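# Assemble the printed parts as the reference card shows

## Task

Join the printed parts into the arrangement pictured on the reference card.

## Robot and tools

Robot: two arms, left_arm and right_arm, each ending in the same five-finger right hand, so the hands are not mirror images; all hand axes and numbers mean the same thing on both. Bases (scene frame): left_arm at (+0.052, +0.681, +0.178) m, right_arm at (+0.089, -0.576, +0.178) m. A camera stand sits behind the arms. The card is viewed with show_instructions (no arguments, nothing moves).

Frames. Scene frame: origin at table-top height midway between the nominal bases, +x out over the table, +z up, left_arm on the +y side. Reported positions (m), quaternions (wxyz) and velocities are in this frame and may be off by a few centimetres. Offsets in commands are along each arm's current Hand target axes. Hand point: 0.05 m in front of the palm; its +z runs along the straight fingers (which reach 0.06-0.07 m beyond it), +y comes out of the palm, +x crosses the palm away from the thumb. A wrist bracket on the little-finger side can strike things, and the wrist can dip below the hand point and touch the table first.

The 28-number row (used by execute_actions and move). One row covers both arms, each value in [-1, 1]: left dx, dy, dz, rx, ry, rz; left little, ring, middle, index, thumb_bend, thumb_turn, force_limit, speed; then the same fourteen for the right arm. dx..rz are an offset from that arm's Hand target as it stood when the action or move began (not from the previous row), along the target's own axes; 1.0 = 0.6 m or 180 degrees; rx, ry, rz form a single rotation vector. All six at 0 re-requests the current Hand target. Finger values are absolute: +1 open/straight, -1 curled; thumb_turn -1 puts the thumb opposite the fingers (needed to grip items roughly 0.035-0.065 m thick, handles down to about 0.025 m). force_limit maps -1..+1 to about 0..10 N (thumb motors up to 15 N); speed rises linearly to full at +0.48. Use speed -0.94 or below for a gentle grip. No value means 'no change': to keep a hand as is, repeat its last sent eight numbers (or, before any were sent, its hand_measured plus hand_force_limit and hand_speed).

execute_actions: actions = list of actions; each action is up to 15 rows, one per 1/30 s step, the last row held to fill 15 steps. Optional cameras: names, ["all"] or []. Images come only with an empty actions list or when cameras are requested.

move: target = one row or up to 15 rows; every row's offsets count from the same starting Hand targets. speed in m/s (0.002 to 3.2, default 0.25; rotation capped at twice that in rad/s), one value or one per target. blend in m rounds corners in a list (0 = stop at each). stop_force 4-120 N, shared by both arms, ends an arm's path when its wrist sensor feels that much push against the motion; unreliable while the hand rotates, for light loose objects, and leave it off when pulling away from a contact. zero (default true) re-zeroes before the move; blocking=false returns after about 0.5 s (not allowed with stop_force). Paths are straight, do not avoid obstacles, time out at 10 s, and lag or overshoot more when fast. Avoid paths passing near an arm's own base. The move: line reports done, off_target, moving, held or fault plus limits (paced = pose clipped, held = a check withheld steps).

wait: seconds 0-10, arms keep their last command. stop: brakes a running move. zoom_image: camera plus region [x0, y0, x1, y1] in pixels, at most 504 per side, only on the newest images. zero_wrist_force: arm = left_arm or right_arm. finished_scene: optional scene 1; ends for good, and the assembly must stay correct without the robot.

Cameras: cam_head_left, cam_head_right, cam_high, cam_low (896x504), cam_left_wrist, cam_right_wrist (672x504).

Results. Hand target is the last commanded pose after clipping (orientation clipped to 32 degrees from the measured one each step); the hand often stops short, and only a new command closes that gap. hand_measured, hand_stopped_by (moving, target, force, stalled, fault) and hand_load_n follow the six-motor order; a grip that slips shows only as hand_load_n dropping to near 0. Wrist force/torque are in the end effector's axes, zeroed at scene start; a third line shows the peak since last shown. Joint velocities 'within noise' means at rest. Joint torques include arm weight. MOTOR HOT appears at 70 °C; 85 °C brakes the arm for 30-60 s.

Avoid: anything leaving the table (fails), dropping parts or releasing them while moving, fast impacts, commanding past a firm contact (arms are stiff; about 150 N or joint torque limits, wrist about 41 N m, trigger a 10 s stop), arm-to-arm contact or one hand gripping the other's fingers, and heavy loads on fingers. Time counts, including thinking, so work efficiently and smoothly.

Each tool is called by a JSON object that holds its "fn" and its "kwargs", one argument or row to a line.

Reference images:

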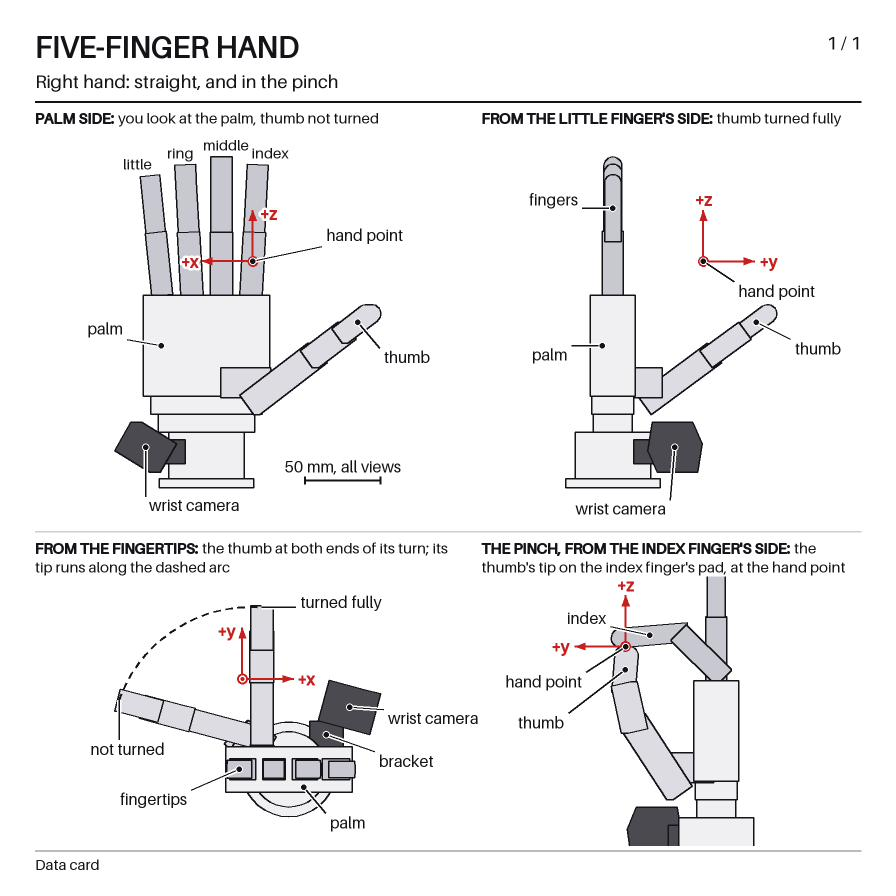

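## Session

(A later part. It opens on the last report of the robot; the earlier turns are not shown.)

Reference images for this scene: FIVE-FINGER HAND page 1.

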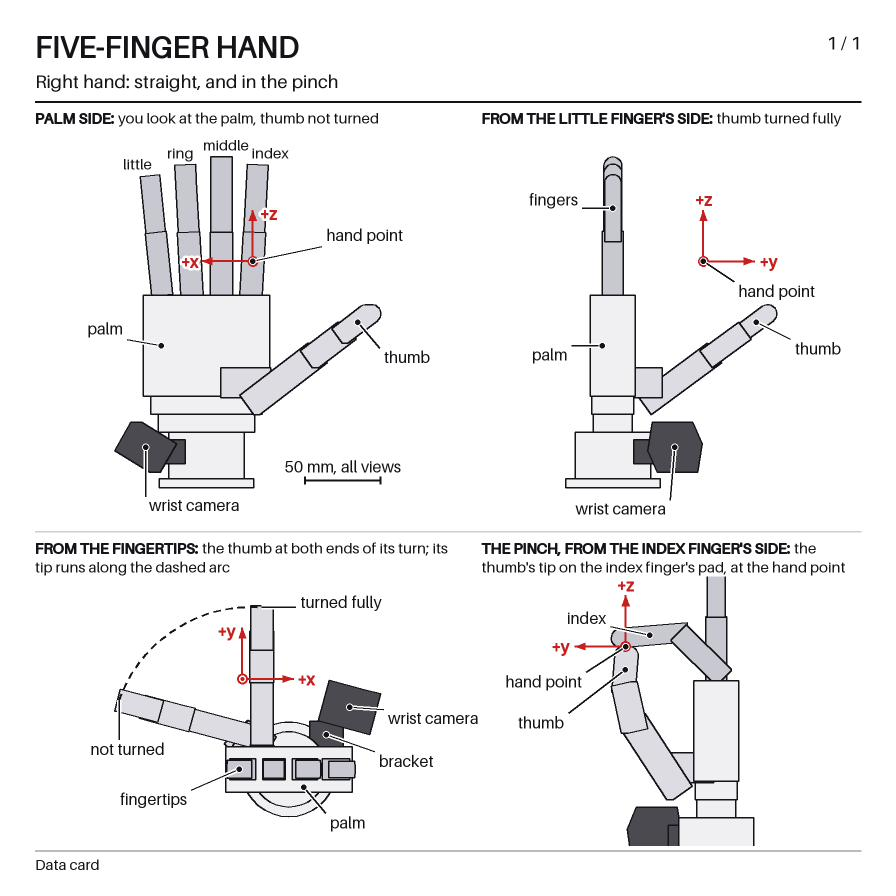

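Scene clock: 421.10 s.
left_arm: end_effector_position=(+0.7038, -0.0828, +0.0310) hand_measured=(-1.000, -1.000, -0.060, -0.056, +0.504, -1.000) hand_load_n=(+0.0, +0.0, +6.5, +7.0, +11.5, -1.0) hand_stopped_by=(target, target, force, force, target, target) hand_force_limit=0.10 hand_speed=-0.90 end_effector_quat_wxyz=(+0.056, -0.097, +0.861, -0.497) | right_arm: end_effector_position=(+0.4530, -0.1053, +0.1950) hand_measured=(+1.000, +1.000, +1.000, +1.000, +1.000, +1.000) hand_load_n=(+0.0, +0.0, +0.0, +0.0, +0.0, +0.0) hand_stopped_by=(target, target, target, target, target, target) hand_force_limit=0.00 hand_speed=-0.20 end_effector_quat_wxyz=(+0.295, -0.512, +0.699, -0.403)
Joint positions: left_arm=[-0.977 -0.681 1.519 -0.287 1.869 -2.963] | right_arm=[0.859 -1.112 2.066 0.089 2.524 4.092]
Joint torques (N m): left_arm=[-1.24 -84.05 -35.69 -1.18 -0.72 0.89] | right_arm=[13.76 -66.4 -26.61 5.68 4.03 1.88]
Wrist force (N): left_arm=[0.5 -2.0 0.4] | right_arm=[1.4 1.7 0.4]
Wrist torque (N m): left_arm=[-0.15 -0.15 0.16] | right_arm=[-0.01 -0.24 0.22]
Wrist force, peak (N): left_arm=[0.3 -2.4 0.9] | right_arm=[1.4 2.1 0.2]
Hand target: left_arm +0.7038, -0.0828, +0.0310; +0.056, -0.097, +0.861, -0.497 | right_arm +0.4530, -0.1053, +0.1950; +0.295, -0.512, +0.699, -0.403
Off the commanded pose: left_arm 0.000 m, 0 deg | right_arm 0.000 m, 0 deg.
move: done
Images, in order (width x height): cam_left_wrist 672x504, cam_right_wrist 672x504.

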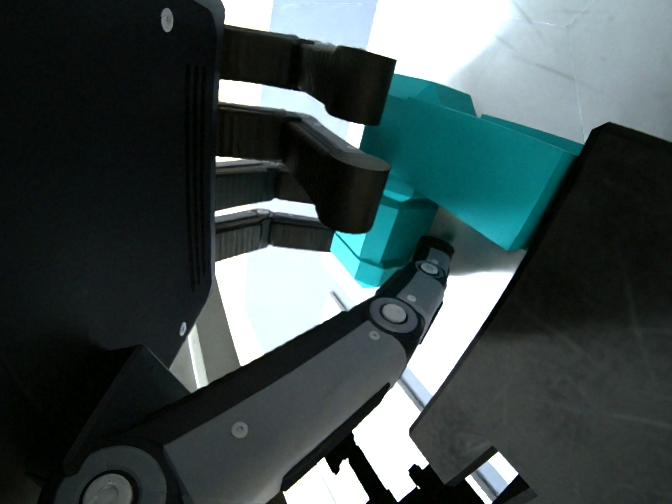

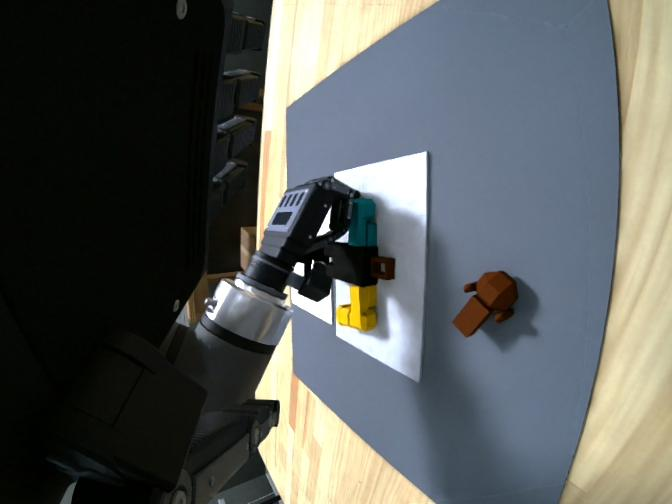

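{"fn": "move", "kwargs": {
  "target": [0,0.0065,0.0037,0,0,0,-1,-1,-0.45,-0.45,0.5,-1,0.1,-0.9,0,0,0,0,0,0,1,1,1,1,1,1,0,-0.2],
  "speed": 0.01,
  "stop_force": 8,
  "cameras": ["cam_left_wrist","cam_right_wrist"]
}}

{"fn": "zoom_image", "kwargs": {
  "camera": "cam_left_wrist",
  "region": [470, 80, 620, 270]
}}

{"fn": "zoom_image", "kwargs": {
  "camera": "cam_right_wrist",
  "region": [320, 180, 390, 260]
}}

Scene clock: 422.90 s.
left_arm: end_effector_position=(+0.7038, -0.0828, +0.0285) hand_measured=(-1.000, -1.000, -0.060, -0.056, +0.504, -1.000) hand_load_n=(+0.5, +0.0, +4.5, +6.5, +12.0, +1.0) hand_stopped_by=(target, target, force, force, target, target) hand_force_limit=0.10 hand_speed=-0.90 end_effector_quat_wxyz=(+0.056, -0.097, +0.861, -0.497) | right_arm: end_effector_position=(+0.4530, -0.1053, +0.1950) hand_measured=(+1.000, +1.000, +1.000, +1.000, +1.000, +1.000) hand_load_n=(+0.0, +0.0, +0.0, +0.0, +0.0, +0.0) hand_stopped_by=(target, target, target, target, target, target) hand_force_limit=0.00 hand_speed=-0.20 end_effector_quat_wxyz=(+0.295, -0.512, +0.699, -0.403)
Joint positions: left_arm=[-0.977 -0.678 1.519 -0.29 1.869 -2.963] | right_arm=[0.859 -1.112 2.066 0.089 2.524 4.092]
Joint torques (N m): left_arm=[-2.24 -100.21 -15.63 2.7 -2.03 0.28] | right_arm=[14.68 -66.17 -27.26 5.56 4.3 2.13]
Wrist force (N): left_arm=[-0.1 -5.2 -1.8] | right_arm=[1.1 1.7 0.5]
Wrist torque (N m): left_arm=[-0.12 0.02 0.12] | right_arm=[-0.01 -0.20 0.20]
Wrist force, peak (N): left_arm=[1.6 -13.9 -7.1] | right_arm=[1.4 2.0 0.2]
Hand target: left_arm +0.7038, -0.0828, +0.0285; +0.056, -0.097, +0.861, -0.497 (not the last commanded pose) | right_arm +0.4530, -0.1053, +0.1950; +0.295, -0.512, +0.699, -0.403
Off the commanded pose: left_arm 0.002 m, 0 deg | right_arm 0.000 m, 0 deg.
move: contact (left_arm)
Images, in order (width x height): cam_left_wrist 672x504, cam_right_wrist 672x504.

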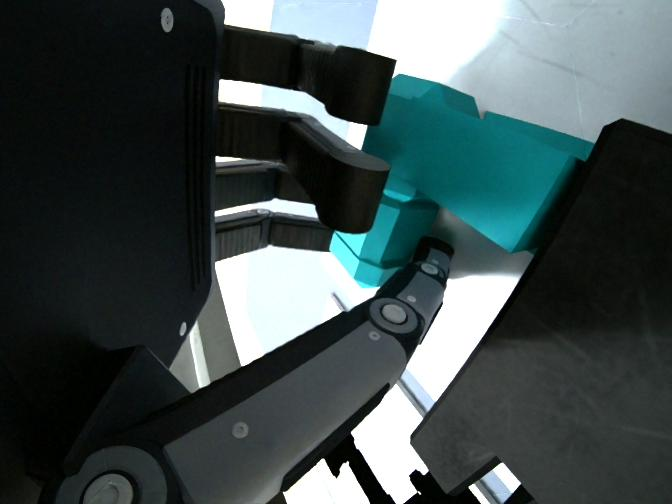

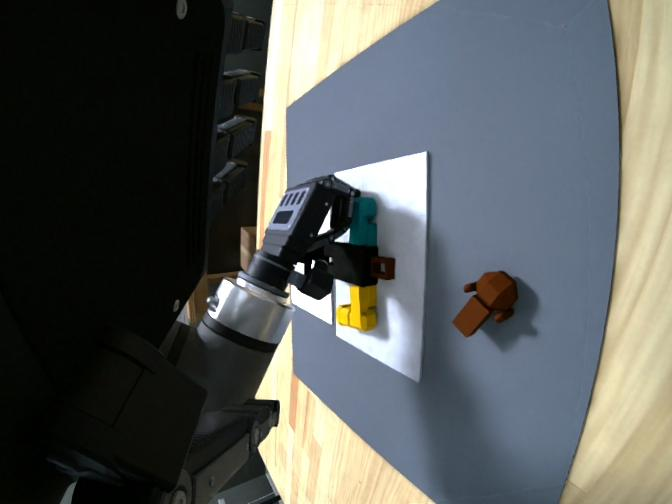

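Scaled by 2.653 from the camera's 672x504 image, which has a finer 960x720 frame.

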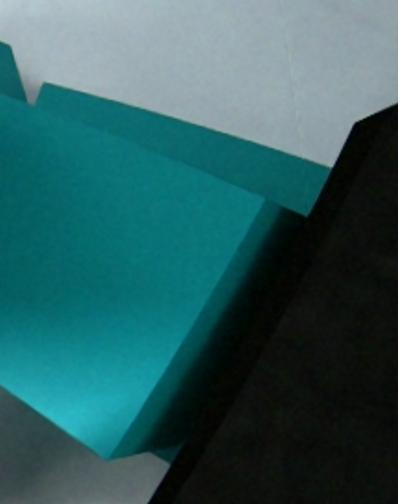

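Scaled by 6.300 from the camera's 672x504 image, which has a finer 960x720 frame.

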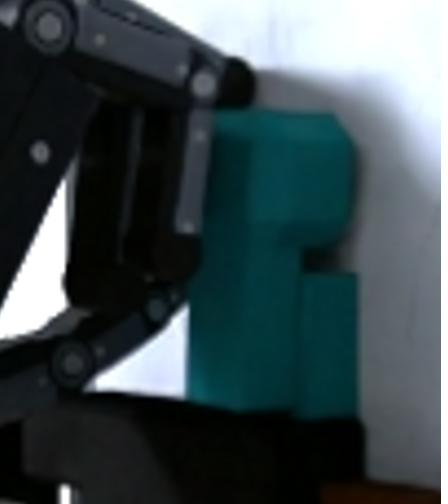

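{"fn": "move", "kwargs": {
  "target": [0,-0.0014,-0.0008,0,0,0,-1,-1,0.02,0.02,0.5,-1,0.1,-0.8,0,0,0,0,0,0,1,1,1,1,1,1,0,-0.2],
  "speed": 0.01,
  "cameras": []
}}

{"fn": "move", "kwargs": {
  "target": [0,-0.0087,-0.005,0,0,0,-1,-1,0.02,0.02,0.5,-1,0.1,-0.8,0,0,0,0,0,0,1,1,1,1,1,1,0,-0.2],
  "speed": 0.01,
  "cameras": ["cam_left_wrist","cam_right_wrist"]
}}

{"fn": "zoom_image", "kwargs": {
  "camera": "cam_right_wrist",
  "region": [320, 180, 390, 260]
}}

Scene clock: 424.03 s.
left_arm: end_effector_position=(+0.7038, -0.0828, +0.0293) hand_measured=(-1.000, -1.000, +0.020, +0.020, +0.500, -1.000) hand_load_n=(+0.0, +0.0, -5.0, +0.0, +0.0, +0.0) hand_stopped_by=(target, target, moving, target, target, target) hand_force_limit=0.10 hand_speed=-0.80 end_effector_quat_wxyz=(+0.056, -0.097, +0.861, -0.497) | right_arm: end_effector_position=(+0.4530, -0.1053, +0.1950) hand_measured=(+1.000, +1.000, +1.000, +1.000, +1.000, +1.000) hand_load_n=(+0.0, +0.0, +0.0, +0.0, +0.0, +0.0) hand_stopped_by=(target, target, target, target, target, target) hand_force_limit=0.00 hand_speed=-0.20 end_effector_quat_wxyz=(+0.295, -0.512, +0.699, -0.403)
Joint positions: left_arm=[-0.977 -0.679 1.519 -0.289 1.869 -2.963] | right_arm=[0.859 -1.112 2.066 0.089 2.524 4.092]
Joint torques (N m): left_arm=[-1.98 -102.67 -18.4 1.85 -2.24 -0.09] | right_arm=[13.78 -65.94 -26.99 5.24 4.13 2.35]
Wrist force (N): left_arm=[0.0 -2.7 -3.9] | right_arm=[1.5 1.9 0.6]
Wrist torque (N m): left_arm=[-0.09 0.00 0.17] | right_arm=[0.01 -0.25 0.24]
Wrist force, peak (N): left_arm=[0.3 -8.5 -12.8] | right_arm=[1.3 2.0 1.0]
Hand target: left_arm +0.7038, -0.0828, +0.0294; +0.056, -0.097, +0.861, -0.497 | right_arm +0.4530, -0.1053, +0.1950; +0.295, -0.512, +0.699, -0.403
Off the commanded pose: left_arm 0.000 m, 0 deg | right_arm 0.000 m, 0 deg.
move: done
No camera images: "cameras" was empty.

Scene clock: 424.87 s.
left_arm: end_effector_position=(+0.7038, -0.0828, +0.0352) hand_measured=(-1.000, -1.000, +0.020, +0.020, +0.500, -1.000) hand_load_n=(+0.0, +0.0, +0.0, +0.0, +0.0, +0.0) hand_stopped_by=(target, target, target, target, target, target) hand_force_limit=0.10 hand_speed=-0.80 end_effector_quat_wxyz=(+0.056, -0.097, +0.861, -0.497) | right_arm: end_effector_position=(+0.4530, -0.1053, +0.1950) hand_measured=(+1.000, +1.000, +1.000, +1.000, +1.000, +1.000) hand_load_n=(+0.0, +0.0, +0.0, +0.0, +0.0, +0.0) hand_stopped_by=(target, target, target, target, target, target) hand_force_limit=0.00 hand_speed=-0.20 end_effector_quat_wxyz=(+0.295, -0.512, +0.699, -0.403)
Joint positions: left_arm=[-0.977 -0.686 1.519 -0.283 1.869 -2.963] | right_arm=[0.859 -1.112 2.066 0.089 2.524 4.092]
Joint torques (N m): left_arm=[-4.44 -102.62 -18.98 2.92 -2.02 -0.2] | right_arm=[12.77 -64.18 -27.27 5.25 4.12 2.11]
Wrist force (N): left_arm=[-0.3 -0.9 0.4] | right_arm=[0.8 1.3 0.3]
Wrist torque (N m): left_arm=[-0.14 -0.03 0.19] | right_arm=[-0.05 -0.15 0.18]
Wrist force, peak (N): left_arm=[-0.1 -2.8 -3.3] | right_arm=[1.4 1.9 -0.2]
Hand target: left_arm +0.7038, -0.0828, +0.0354; +0.056, -0.097, +0.861, -0.497 | right_arm +0.4530, -0.1053, +0.1950; +0.295, -0.512, +0.699, -0.403
Off the commanded pose: left_arm 0.000 m, 0 deg | right_arm 0.000 m, 0 deg.
move: done
Images, in order (width x height): cam_left_wrist 672x504, cam_right_wrist 672x504.

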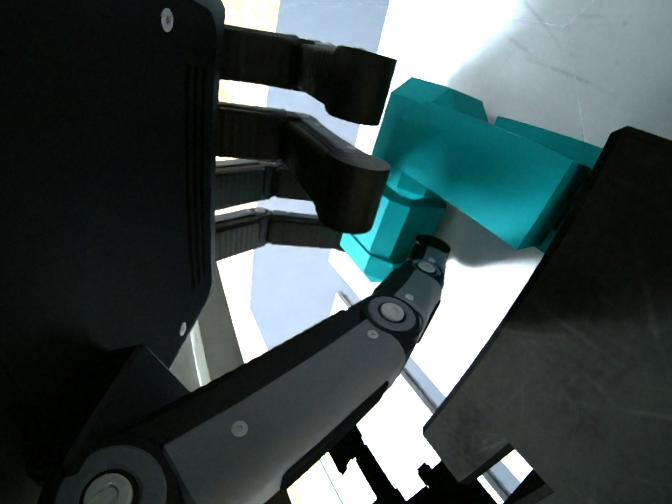

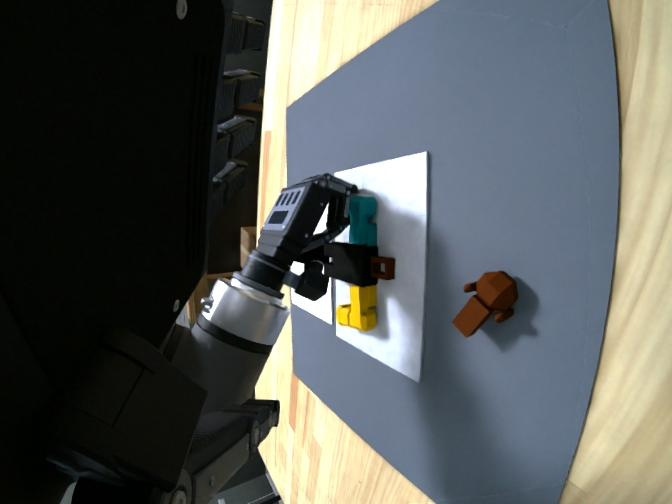

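Scaled by 6.300 from the camera's 672x504 image, which has a finer 960x720 frame.

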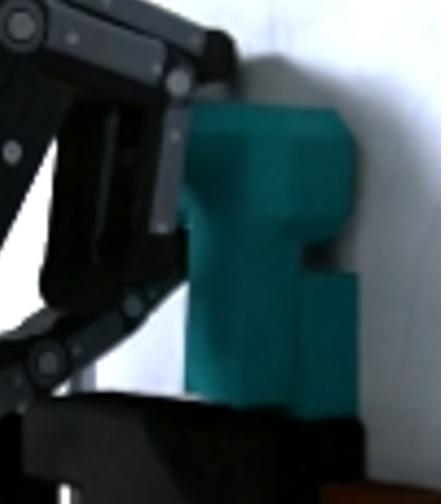

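{"fn": "move", "kwargs": {
  "target": [0,0,0,0,0,0,-1,-1,0.3,0.3,0.5,-1,0.1,-0.6,0,0,0,0,0,0,1,1,1,1,1,1,0,-0.2],
  "speed": 0.01,
  "cameras": []
}}

{"fn": "move", "kwargs": {
  "target": [
    [0,-0.0577,-0.0333,0,0,0,-1,-1,0.3,0.3,0.5,-1,0.1,-0.6,0,0,0,0,0,0,1,1,1,1,1,1,0,-0.2],
    [0.004,-0.0777,-0.3333,0,0,0,-1,-1,0.3,0.3,0.5,-1,0.1,-0.6,0,0,0,0,0,0,1,1,1,1,1,1,0,-0.2]
  ],
  "speed": [0.04,0.2],
  "blend": 0.015,
  "cameras": ["cam_left_wrist","cam_right_wrist","cam_high","cam_low"]
}}

{"fn": "zoom_image", "kwargs": {
  "camera": "cam_right_wrist",
  "region": [310, 170, 410, 350]
}}

{"fn": "zoom_image", "kwargs": {
  "camera": "cam_low",
  "region": [360, 260, 520, 350]
}}

{"fn": "zoom_image", "kwargs": {
  "camera": "cam_right_wrist",
  "region": [420, 230, 560, 370]
}}

Scene clock: 426.13 s.
left_arm: end_effector_position=(+0.7038, -0.0828, +0.0354) hand_measured=(-1.000, -1.000, +0.300, +0.300, +0.500, -1.000) hand_load_n=(+0.0, +0.0, +0.0, +0.0, +0.0, +0.0) hand_stopped_by=(target, target, target, target, target, target) hand_force_limit=0.10 hand_speed=-0.60 end_effector_quat_wxyz=(+0.056, -0.097, +0.861, -0.497) | right_arm: end_effector_position=(+0.4530, -0.1053, +0.1950) hand_measured=(+1.000, +1.000, +1.000, +1.000, +1.000, +1.000) hand_load_n=(+0.0, +0.0, +0.0, -0.5, +0.0, +0.0) hand_stopped_by=(target, target, target, target, target, target) hand_force_limit=0.00 hand_speed=-0.20 end_effector_quat_wxyz=(+0.295, -0.512, +0.699, -0.403)
Joint positions: left_arm=[-0.977 -0.686 1.519 -0.283 1.869 -2.963] | right_arm=[0.859 -1.112 2.066 0.089 2.524 4.092]
Joint torques (N m): left_arm=[-5.63 -104.39 -18.95 1.57 -2.35 -1.08] | right_arm=[14.39 -66.12 -27.75 5.38 3.69 1.83]
Wrist force (N): left_arm=[0.3 -1.0 0.2] | right_arm=[1.5 1.3 0.6]
Wrist torque (N m): left_arm=[-0.14 -0.11 0.22] | right_arm=[-0.08 -0.27 0.21]
Wrist force, peak (N): left_arm=[-0.1 -1.7 0.3] | right_arm=[1.5 2.1 0.3]
Hand target: left_arm +0.7038, -0.0828, +0.0354; +0.056, -0.097, +0.861, -0.497 | right_arm +0.4530, -0.1053, +0.1950; +0.295, -0.512, +0.699, -0.403
Off the commanded pose: left_arm 0.000 m, 0 deg | right_arm 0.000 m, 0 deg.
move: done
No camera images: "cameras" was empty.

Scene clock: 428.67 s.
left_arm: end_effector_position=(+0.6680, +0.0625, +0.1757) hand_measured=(-1.000, -1.000, +0.300, +0.300, +0.500, -1.000) hand_load_n=(+0.0, +0.0, +0.0, +0.0, +0.0, +0.0) hand_stopped_by=(target, target, target, target, target, target) hand_force_limit=0.10 hand_speed=-0.60 end_effector_quat_wxyz=(+0.056, -0.097, +0.861, -0.497) | right_arm: end_effector_position=(+0.4530, -0.1053, +0.1950) hand_measured=(+1.000, +1.000, +1.000, +1.000, +1.000, +1.000) hand_load_n=(+0.0, +0.0, +0.0, +0.0, +0.0, +0.0) hand_stopped_by=(target, target, target, target, target, target) hand_force_limit=0.00 hand_speed=-0.20 end_effector_quat_wxyz=(+0.295, -0.512, +0.699, -0.403)
Joint positions: left_arm=[-0.904 -0.995 1.793 -0.234 1.931 -2.922] | right_arm=[0.859 -1.112 2.066 0.089 2.524 4.092]
Joint torques (N m): left_arm=[11.19 -87.37 -20 2.29 3.38 4.7] | right_arm=[12.44 -64.89 -28.4 5.32 3.89 1.72]
Wrist force (N): left_arm=[0.0 -0.9 0.4] | right_arm=[0.8 1.6 0.5]
Wrist torque (N m): left_arm=[-0.14 -0.07 -0.07] | right_arm=[-0.02 -0.15 0.19]
Wrist force, peak (N): left_arm=[0.3 -1.2 -1.3] | right_arm=[1.3 1.8 0.7]
Hand target: left_arm +0.6679, +0.0627, +0.1759; +0.056, -0.097, +0.861, -0.497 | right_arm +0.4530, -0.1053, +0.1950; +0.295, -0.512, +0.699, -0.403
Off the commanded pose: left_arm 0.000 m, 0 deg | right_arm 0.000 m, 0 deg.
move: done
Images, in order (width x height): cam_high 896x504, cam_low 896x504, cam_left_wrist 672x504, cam_right_wrist 672x504.

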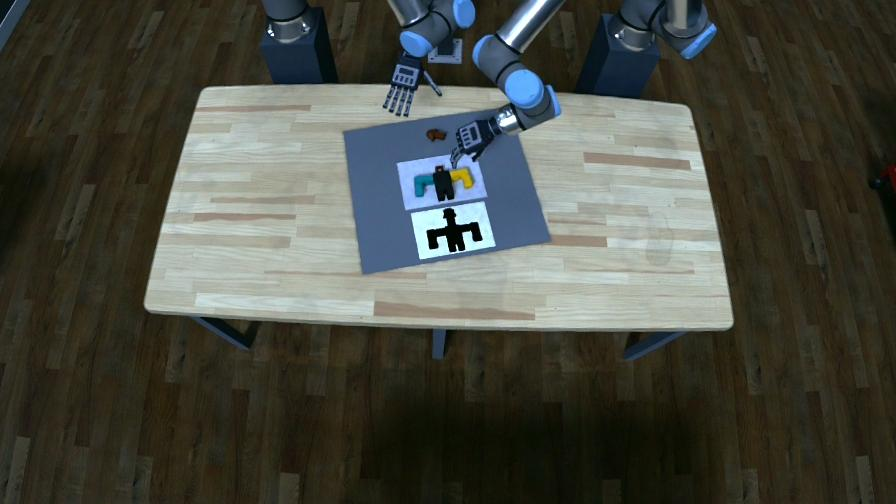

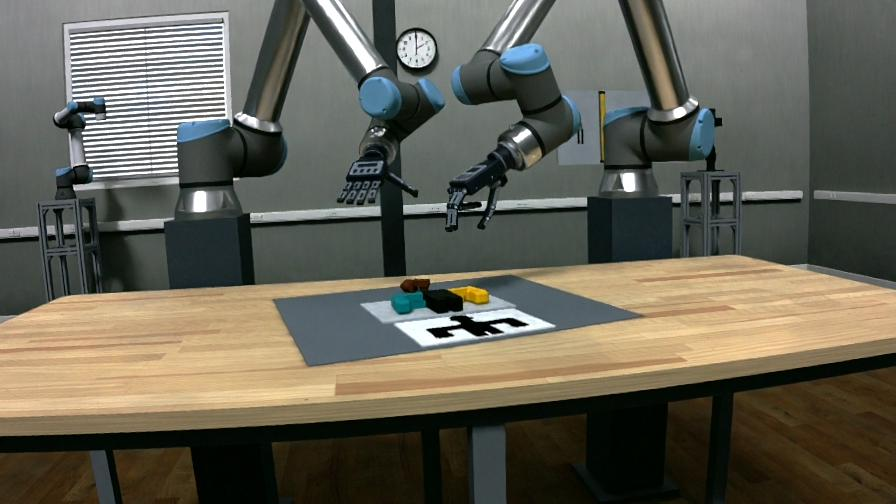

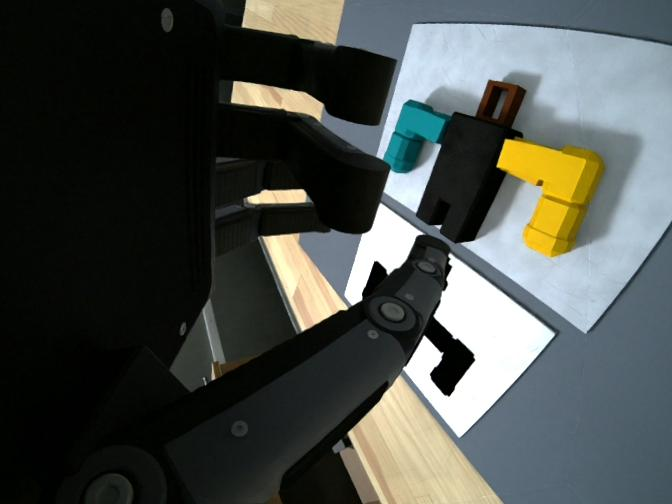

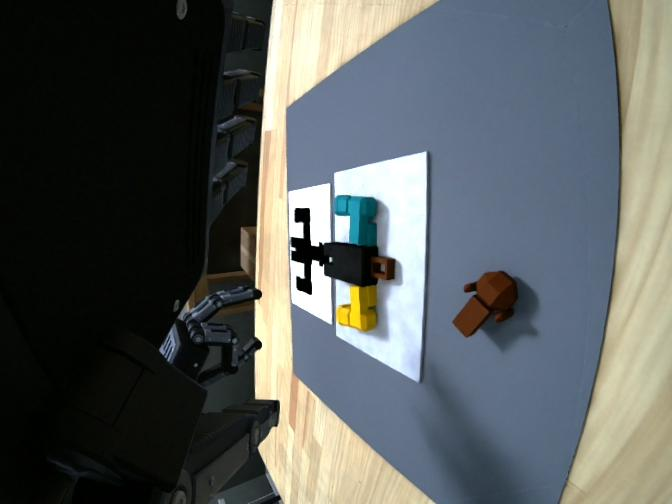

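Scaled by 2.800 from the camera's 672x504 image, which has a finer 960x720 frame.

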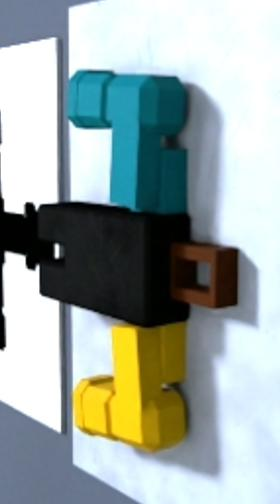

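Scaled by 3.150.

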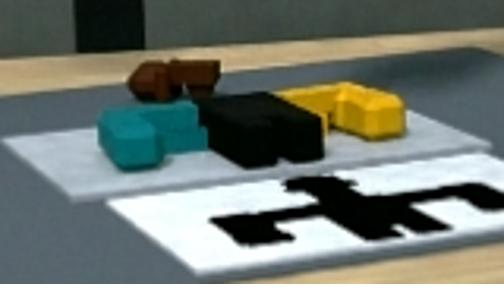

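Scaled by 3.600 from the camera's 672x504 image, which has a finer 960x720 frame.

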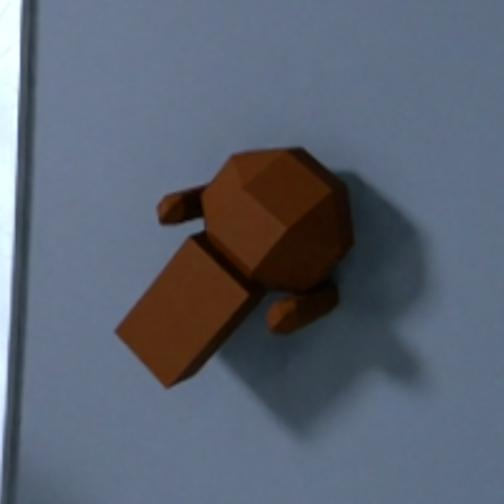

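{"fn": "move", "kwargs": {
  "target": [0,0,0,0,0,0,-1,-1,1,1,0.5,-1,0.1,-0.4,0.1787,-0.0763,0.132,0,-0.255,-0.1472,1,1,1,1,1,1,0,-0.2],
  "speed": 0.3,
  "cameras": []
}}

{"fn": "move", "kwargs": {
  "target": [0.3188,0.0062,0.076,0,-0.2646,-0.1528,-1,-1,1,1,0.5,-1,0.1,-0.4,0,0,0,0,0,0,1,1,1,1,1,1,0,-0.2],
  "speed": 0.25,
  "cameras": ["cam_left_wrist","cam_right_wrist","cam_high"]
}}

Scene clock: 437.60 s.
left_arm: end_effector_position=(+0.6679, +0.0627, +0.1758) hand_measured=(-1.000, -1.000, +1.000, +1.000, +0.500, -1.000) hand_load_n=(+0.0, +0.0, +0.0, +0.0, +0.0, +0.0) hand_stopped_by=(target, target, target, target, target, target) hand_force_limit=0.10 hand_speed=-0.40 end_effector_quat_wxyz=(+0.056, -0.097, +0.861, -0.497) | right_arm: end_effector_position=(+0.5080, -0.2351, +0.1951) hand_measured=(+1.000, +1.000, +1.000, +1.000, +1.000, +1.000) hand_load_n=(+0.0, -0.5, +0.0, +0.0, +0.0, +0.0) hand_stopped_by=(target, target, target, target, target, target) hand_force_limit=0.00 hand_speed=-0.20 end_effector_quat_wxyz=(-0.444, +0.770, -0.397, +0.229)
Joint positions: left_arm=[-0.903 -0.995 1.793 -0.234 1.931 -2.922] | right_arm=[0.027 -1.476 2.498 -0.432 1.118 2.857]
Joint torques (N m): left_arm=[11.43 -84.25 -23.27 -0.47 1.96 4.5] | right_arm=[-17.77 -11.5 -33.39 3.39 -3.63 -3.44]
Wrist force (N): left_arm=[0.5 -0.5 0.2] | right_arm=[0.3 1.5 0.7]
Wrist torque (N m): left_arm=[-0.07 -0.14 -0.04] | right_arm=[-0.14 -0.01 0.24]
Wrist force, peak (N): left_arm=[0.5 -1.6 0.5] | right_arm=[1.7 2.3 -0.4]
Hand target: left_arm +0.6679, +0.0627, +0.1759; +0.056, -0.097, +0.861, -0.497 | right_arm +0.5080, -0.2351, +0.1951; -0.444, +0.770, -0.397, +0.229
Off the commanded pose: left_arm 0.000 m, 0 deg | right_arm 0.000 m, 0 deg.
move: done
No camera images: "cameras" was empty.

Scene clock: 440.40 s.
left_arm: end_effector_position=(+0.4899, -0.0168, +0.1498) hand_measured=(-1.000, -1.000, +1.000, +1.000, +0.500, -1.000) hand_load_n=(+0.0, +0.0, +0.0, +0.0, +0.0, +0.0) hand_stopped_by=(target, target, target, target, target, target) hand_force_limit=0.10 hand_speed=-0.40 end_effector_quat_wxyz=(+0.279, -0.484, +0.718, -0.415) | right_arm: end_effector_position=(+0.5080, -0.2351, +0.1951) hand_measured=(+1.000, +1.000, +1.000, +1.000, +1.000, +1.000) hand_load_n=(-0.5, +0.0, +0.0, +0.0, +0.0, -0.5) hand_stopped_by=(target, target, target, target, target, target) hand_force_limit=0.00 hand_speed=-0.20 end_effector_quat_wxyz=(-0.444, +0.770, -0.397, +0.229)
Joint positions: left_arm=[-1.449 -0.895 1.735 0.052 0.698 -3.901] | right_arm=[0.026 -1.476 2.498 -0.432 1.117 2.856]
Joint torques (N m): left_arm=[-11.15 -72.5 -32.56 3.99 -4.41 -3.09] | right_arm=[-11.85 -11.36 -34.09 4.24 -5.11 -3.36]
Wrist force (N): left_arm=[0.4 -1.3 0.2] | right_arm=[0.4 1.3 0.8]
Wrist torque (N m): left_arm=[-0.23 -0.11 0.20] | right_arm=[-0.18 -0.05 0.25]
Wrist force, peak (N): left_arm=[0.7 -1.3 1.0] | right_arm=[1.1 2.0 0.9]
Hand target: left_arm +0.4899, -0.0168, +0.1498; +0.279, -0.484, +0.718, -0.415 | right_arm +0.5080, -0.2351, +0.1951; -0.444, +0.770, -0.397, +0.229
Off the commanded pose: left_arm 0.000 m, 0 deg | right_arm 0.000 m, 0 deg.
move: done
Images, in order (width x height): cam_high 896x504, cam_left_wrist 672x504, cam_right_wrist 672x504.

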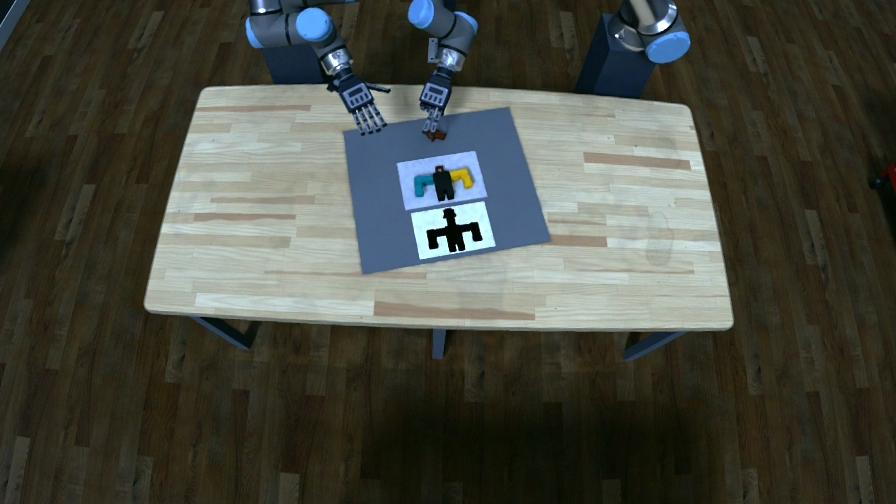

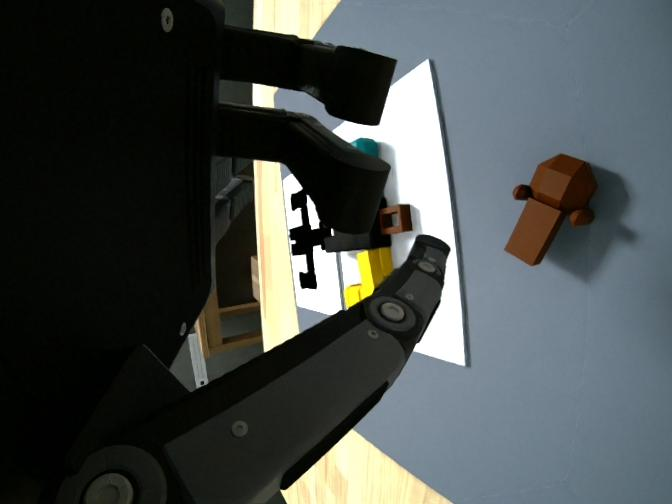

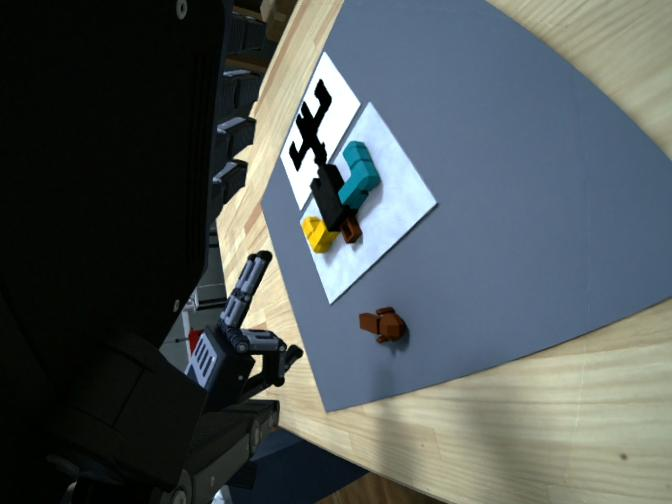

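{"fn": "move", "kwargs": {
  "target": [0.0207,0.1115,0.0235,0,-0.0337,-0.0194,-1,-1,1,1,0.5,-1,0.1,-0.4,0,0,0,0,0,0,1,1,1,1,1,1,0,-0.2],
  "speed": 0.15,
  "cameras": ["cam_left_wrist","cam_right_wrist"]
}}

{"fn": "zoom_image", "kwargs": {
  "camera": "cam_right_wrist",
  "region": [320, 250, 460, 390]
}}

Scene clock: 442.87 s.
left_arm: end_effector_position=(+0.4656, -0.0203, +0.0849) hand_measured=(-1.000, -1.000, +1.000, +1.000, +0.500, -1.000) hand_load_n=(+0.0, +0.0, +0.0, +0.0, +0.0, +0.0) hand_stopped_by=(target, target, target, target, target, target) hand_force_limit=0.10 hand_speed=-0.40 end_effector_quat_wxyz=(+0.304, -0.527, +0.688, -0.397) | right_arm: end_effector_position=(+0.5080, -0.2351, +0.1951) hand_measured=(+1.000, +1.000, +1.000, +1.000, +1.000, +1.000) hand_load_n=(+0.0, +0.0, +0.0, +0.0, +0.0, +0.0) hand_stopped_by=(target, target, target, target, target, target) hand_force_limit=0.00 hand_speed=-0.20 end_effector_quat_wxyz=(-0.444, +0.770, -0.397, +0.229)
Joint positions: left_arm=[-1.494 -0.758 1.67 0.163 0.604 -4.131] | right_arm=[0.026 -1.476 2.498 -0.432 1.117 2.856]
Joint torques (N m): left_arm=[-11.92 -75.87 -31.49 4.77 -4.92 -2.94] | right_arm=[-13.91 -11.43 -33.3 3.61 -4.68 -3.29]
Wrist force (N): left_arm=[0.0 -0.9 0.4] | right_arm=[0.9 1.6 0.7]
Wrist torque (N m): left_arm=[-0.17 -0.08 0.18] | right_arm=[-0.14 -0.12 0.29]
Wrist force, peak (N): left_arm=[0.0 -2.2 0.3] | right_arm=[1.0 2.0 0.6]
Hand target: left_arm +0.4656, -0.0203, +0.0848; +0.304, -0.527, +0.688, -0.397 | right_arm +0.5080, -0.2351, +0.1951; -0.444, +0.770, -0.397, +0.229
Off the commanded pose: left_arm 0.000 m, 0 deg | right_arm 0.000 m, 0 deg.
move: done
Images, in order (width x height): cam_left_wrist 672x504, cam_right_wrist 672x504.

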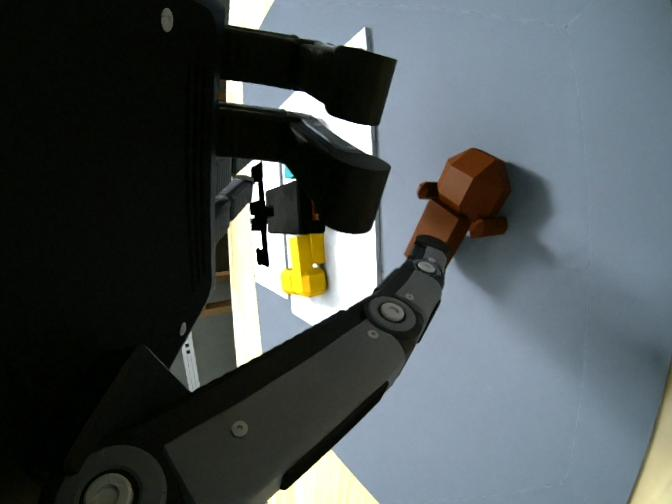

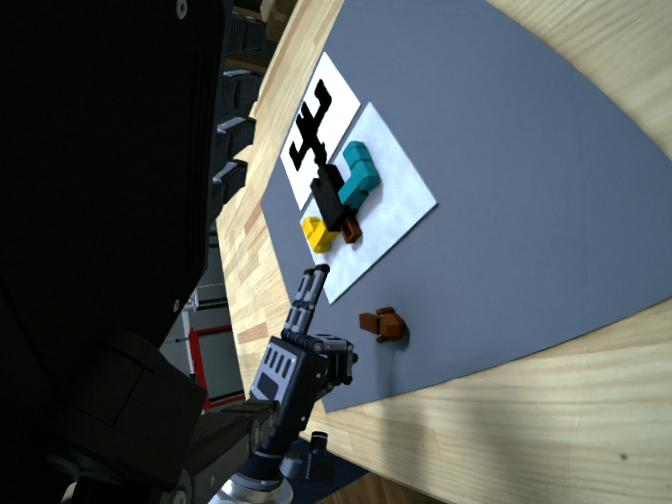

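Scaled by 3.600 from the camera's 672x504 image, which has a finer 960x720 frame.

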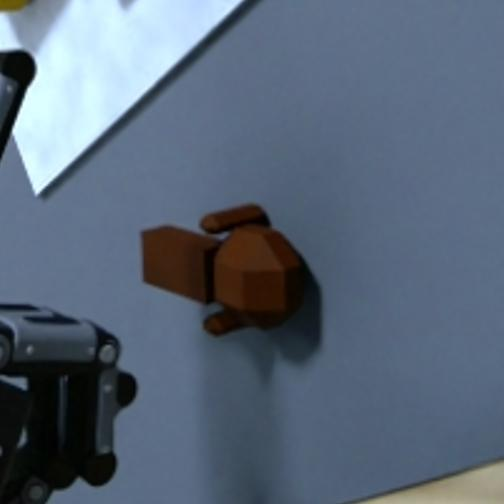

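{"fn": "move", "kwargs": {
  "target": [0.035,0.0407,0.013,0,0,0,-1,-1,1,1,0.5,-1,0.1,-0.4,0,0,0,0,0,0,1,1,1,1,1,1,0,-0.2],
  "speed": 0.1,
  "cameras": ["cam_left_wrist","cam_right_wrist"]
}}

{"fn": "zoom_image", "kwargs": {
  "camera": "cam_right_wrist",
  "region": [320, 250, 460, 390]
}}

{"fn": "zoom_image", "kwargs": {
  "camera": "cam_left_wrist",
  "region": [360, 80, 580, 300]
}}

Scene clock: 444.73 s.
left_arm: end_effector_position=(+0.4549, -0.0390, +0.0599) hand_measured=(-1.000, -1.000, +1.000, +1.000, +0.500, -1.000) hand_load_n=(+0.0, +0.0, +0.0, +0.0, +0.0, +0.0) hand_stopped_by=(target, target, target, target, target, target) hand_force_limit=0.10 hand_speed=-0.40 end_effector_quat_wxyz=(+0.304, -0.527, +0.688, -0.397) | right_arm: end_effector_position=(+0.5080, -0.2351, +0.1951) hand_measured=(+1.000, +1.000, +1.000, +1.000, +1.000, +1.000) hand_load_n=(+0.0, +0.0, +0.0, +0.0, +0.0, -0.5) hand_stopped_by=(target, target, target, target, target, target) hand_force_limit=0.00 hand_speed=-0.20 end_effector_quat_wxyz=(-0.444, +0.770, -0.397, +0.229)
Joint positions: left_arm=[-1.511 -0.706 1.628 0.175 0.597 -4.157] | right_arm=[0.026 -1.476 2.498 -0.432 1.117 2.856]
Joint torques (N m): left_arm=[-13.03 -76.6 -30.57 4.74 -5.19 -3.72] | right_arm=[-15.46 -11.31 -33.22 3.31 -5 -3.09]
Wrist force (N): left_arm=[0.0 -1.1 0.2] | right_arm=[0.3 1.5 0.3]
Wrist torque (N m): left_arm=[-0.19 -0.06 0.18] | right_arm=[-0.12 -0.01 0.24]
Wrist force, peak (N): left_arm=[-0.2 -1.6 0.2] | right_arm=[0.9 2.1 0.7]
Hand target: left_arm +0.4548, -0.0391, +0.0597; +0.304, -0.527, +0.688, -0.397 | right_arm +0.5080, -0.2351, +0.1951; -0.444, +0.770, -0.397, +0.229
Off the commanded pose: left_arm 0.000 m, 0 deg | right_arm 0.000 m, 0 deg.
move: done
Images, in order (width x height): cam_left_wrist 672x504, cam_right_wrist 672x504.

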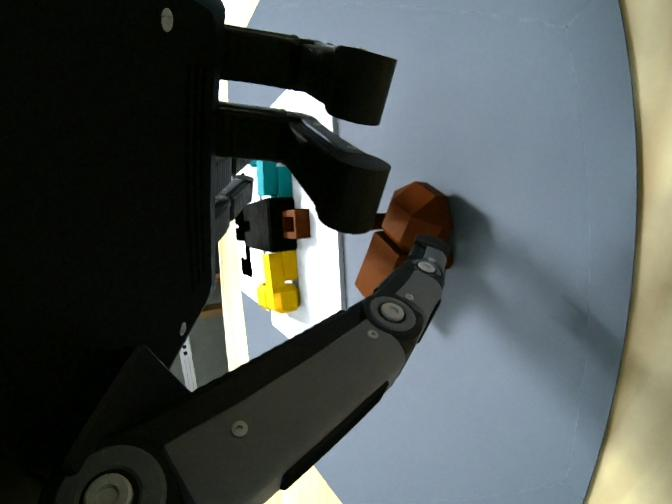

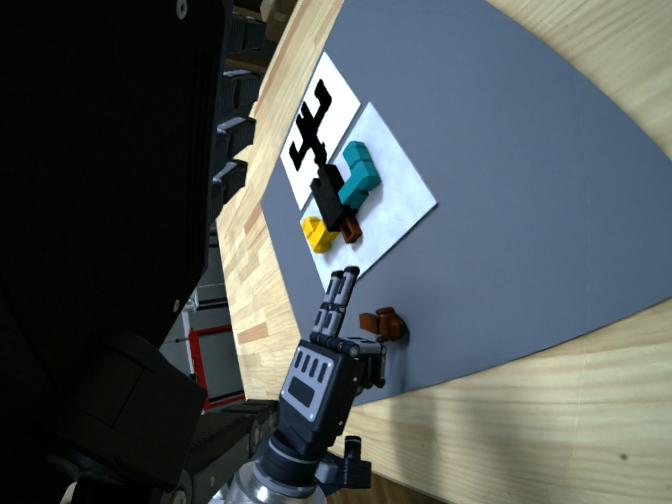

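Scaled by 3.600 from the camera's 672x504 image, which has a finer 960x720 frame.

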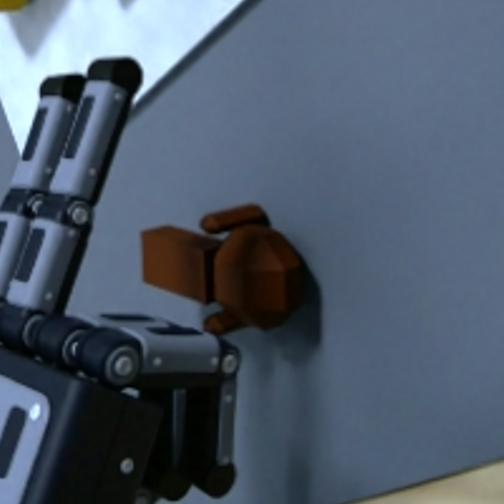

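Scaled by 2.291 from the camera's 672x504 image, which has a finer 960x720 frame.

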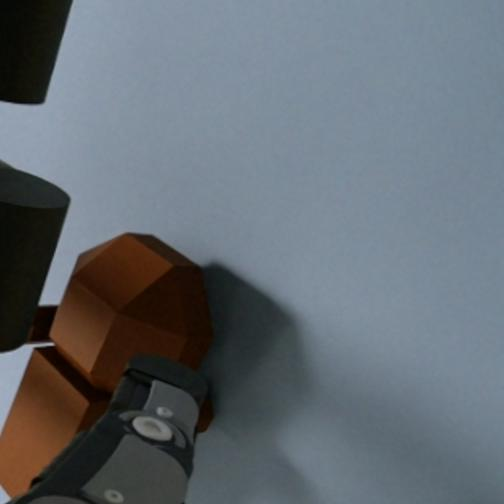

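{"fn": "move", "kwargs": {
  "target": [
    [-0.0155,0.0067,-0.0115,0,0,0,-1,-1,1,1,0.5,-1,0.1,-0.4,0,0,0,0,0,0,1,1,1,1,1,1,0,-0.2],
    [-0.0155,0.0483,0.0125,0,0,0,-1,-1,1,1,0.5,-1,0.1,-0.4,0,0,0,0,0,0,1,1,1,1,1,1,0,-0.2]
  ],
  "speed": 0.04,
  "stop_force": 4,
  "cameras": ["cam_left_wrist","cam_right_wrist"]
}}

{"fn": "zoom_image", "kwargs": {
  "camera": "cam_right_wrist",
  "region": [320, 250, 460, 390]
}}

{"fn": "zoom_image", "kwargs": {
  "camera": "cam_left_wrist",
  "region": [360, 80, 580, 300]
}}

Scene clock: 448.87 s.
left_arm: end_effector_position=(+0.4495, -0.0281, +0.0309) hand_measured=(-1.000, -1.000, +1.000, +1.000, +0.500, -1.000) hand_load_n=(+0.0, +0.0, +0.0, +0.0, +0.0, +0.0) hand_stopped_by=(target, target, target, target, target, target) hand_force_limit=0.10 hand_speed=-0.40 end_effector_quat_wxyz=(+0.304, -0.527, +0.688, -0.397) | right_arm: end_effector_position=(+0.5080, -0.2351, +0.1951) hand_measured=(+1.000, +1.000, +1.000, +1.000, +1.000, +1.000) hand_load_n=(+0.0, +0.0, +0.0, +0.0, +0.0, +0.0) hand_stopped_by=(target, target, target, target, target, target) hand_force_limit=0.00 hand_speed=-0.20 end_effector_quat_wxyz=(-0.444, +0.770, -0.397, +0.229)
Joint positions: left_arm=[-1.518 -0.677 1.649 0.135 0.593 -4.168] | right_arm=[0.026 -1.476 2.498 -0.432 1.117 2.856]
Joint torques (N m): left_arm=[-1.5 -78.93 -29.51 0.7 -4.42 2.96] | right_arm=[-12.32 -12.69 -34.29 3.58 -4.8 -2.85]
Wrist force (N): left_arm=[0.1 -1.1 0.1] | right_arm=[0.3 1.3 0.2]
Wrist torque (N m): left_arm=[-0.19 -0.05 0.18] | right_arm=[-0.15 -0.01 0.23]
Wrist force, peak (N): left_arm=[0.8 -1.5 0.7] | right_arm=[0.8 2.5 0.3]
Hand target: left_arm +0.4495, -0.0281, +0.0309; +0.304, -0.527, +0.688, -0.397 | right_arm +0.5080, -0.2351, +0.1951; -0.444, +0.770, -0.397, +0.229
Off the commanded pose: left_arm 0.000 m, 0 deg | right_arm 0.000 m, 0 deg.
move: done
Images, in order (width x height): cam_left_wrist 672x504, cam_right_wrist 672x504.

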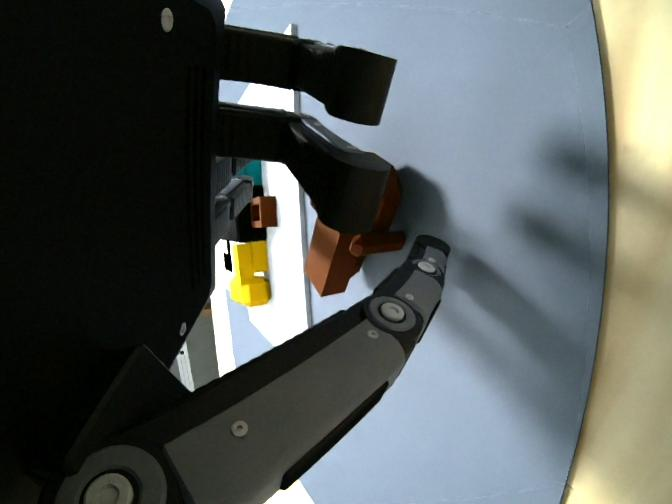

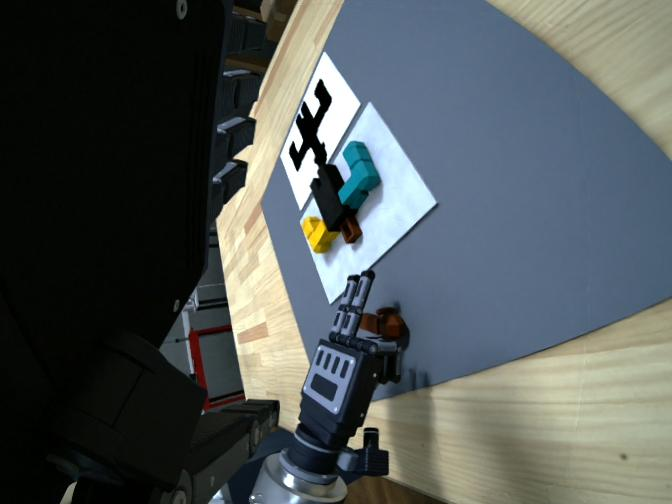

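Scaled by 3.600 from the camera's 672x504 image, which has a finer 960x720 frame.

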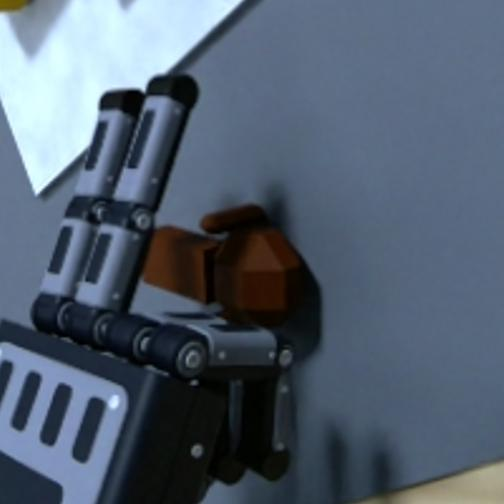

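Scaled by 2.291 from the camera's 672x504 image, which has a finer 960x720 frame.

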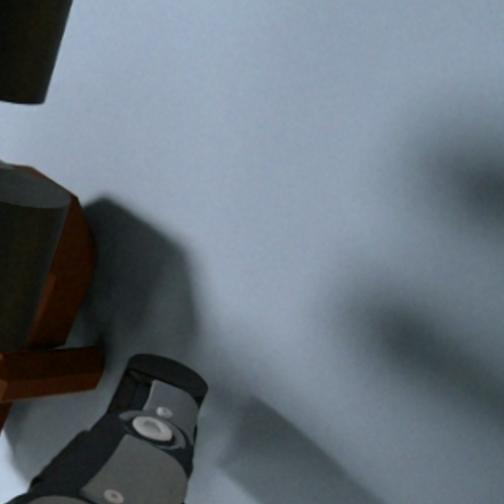

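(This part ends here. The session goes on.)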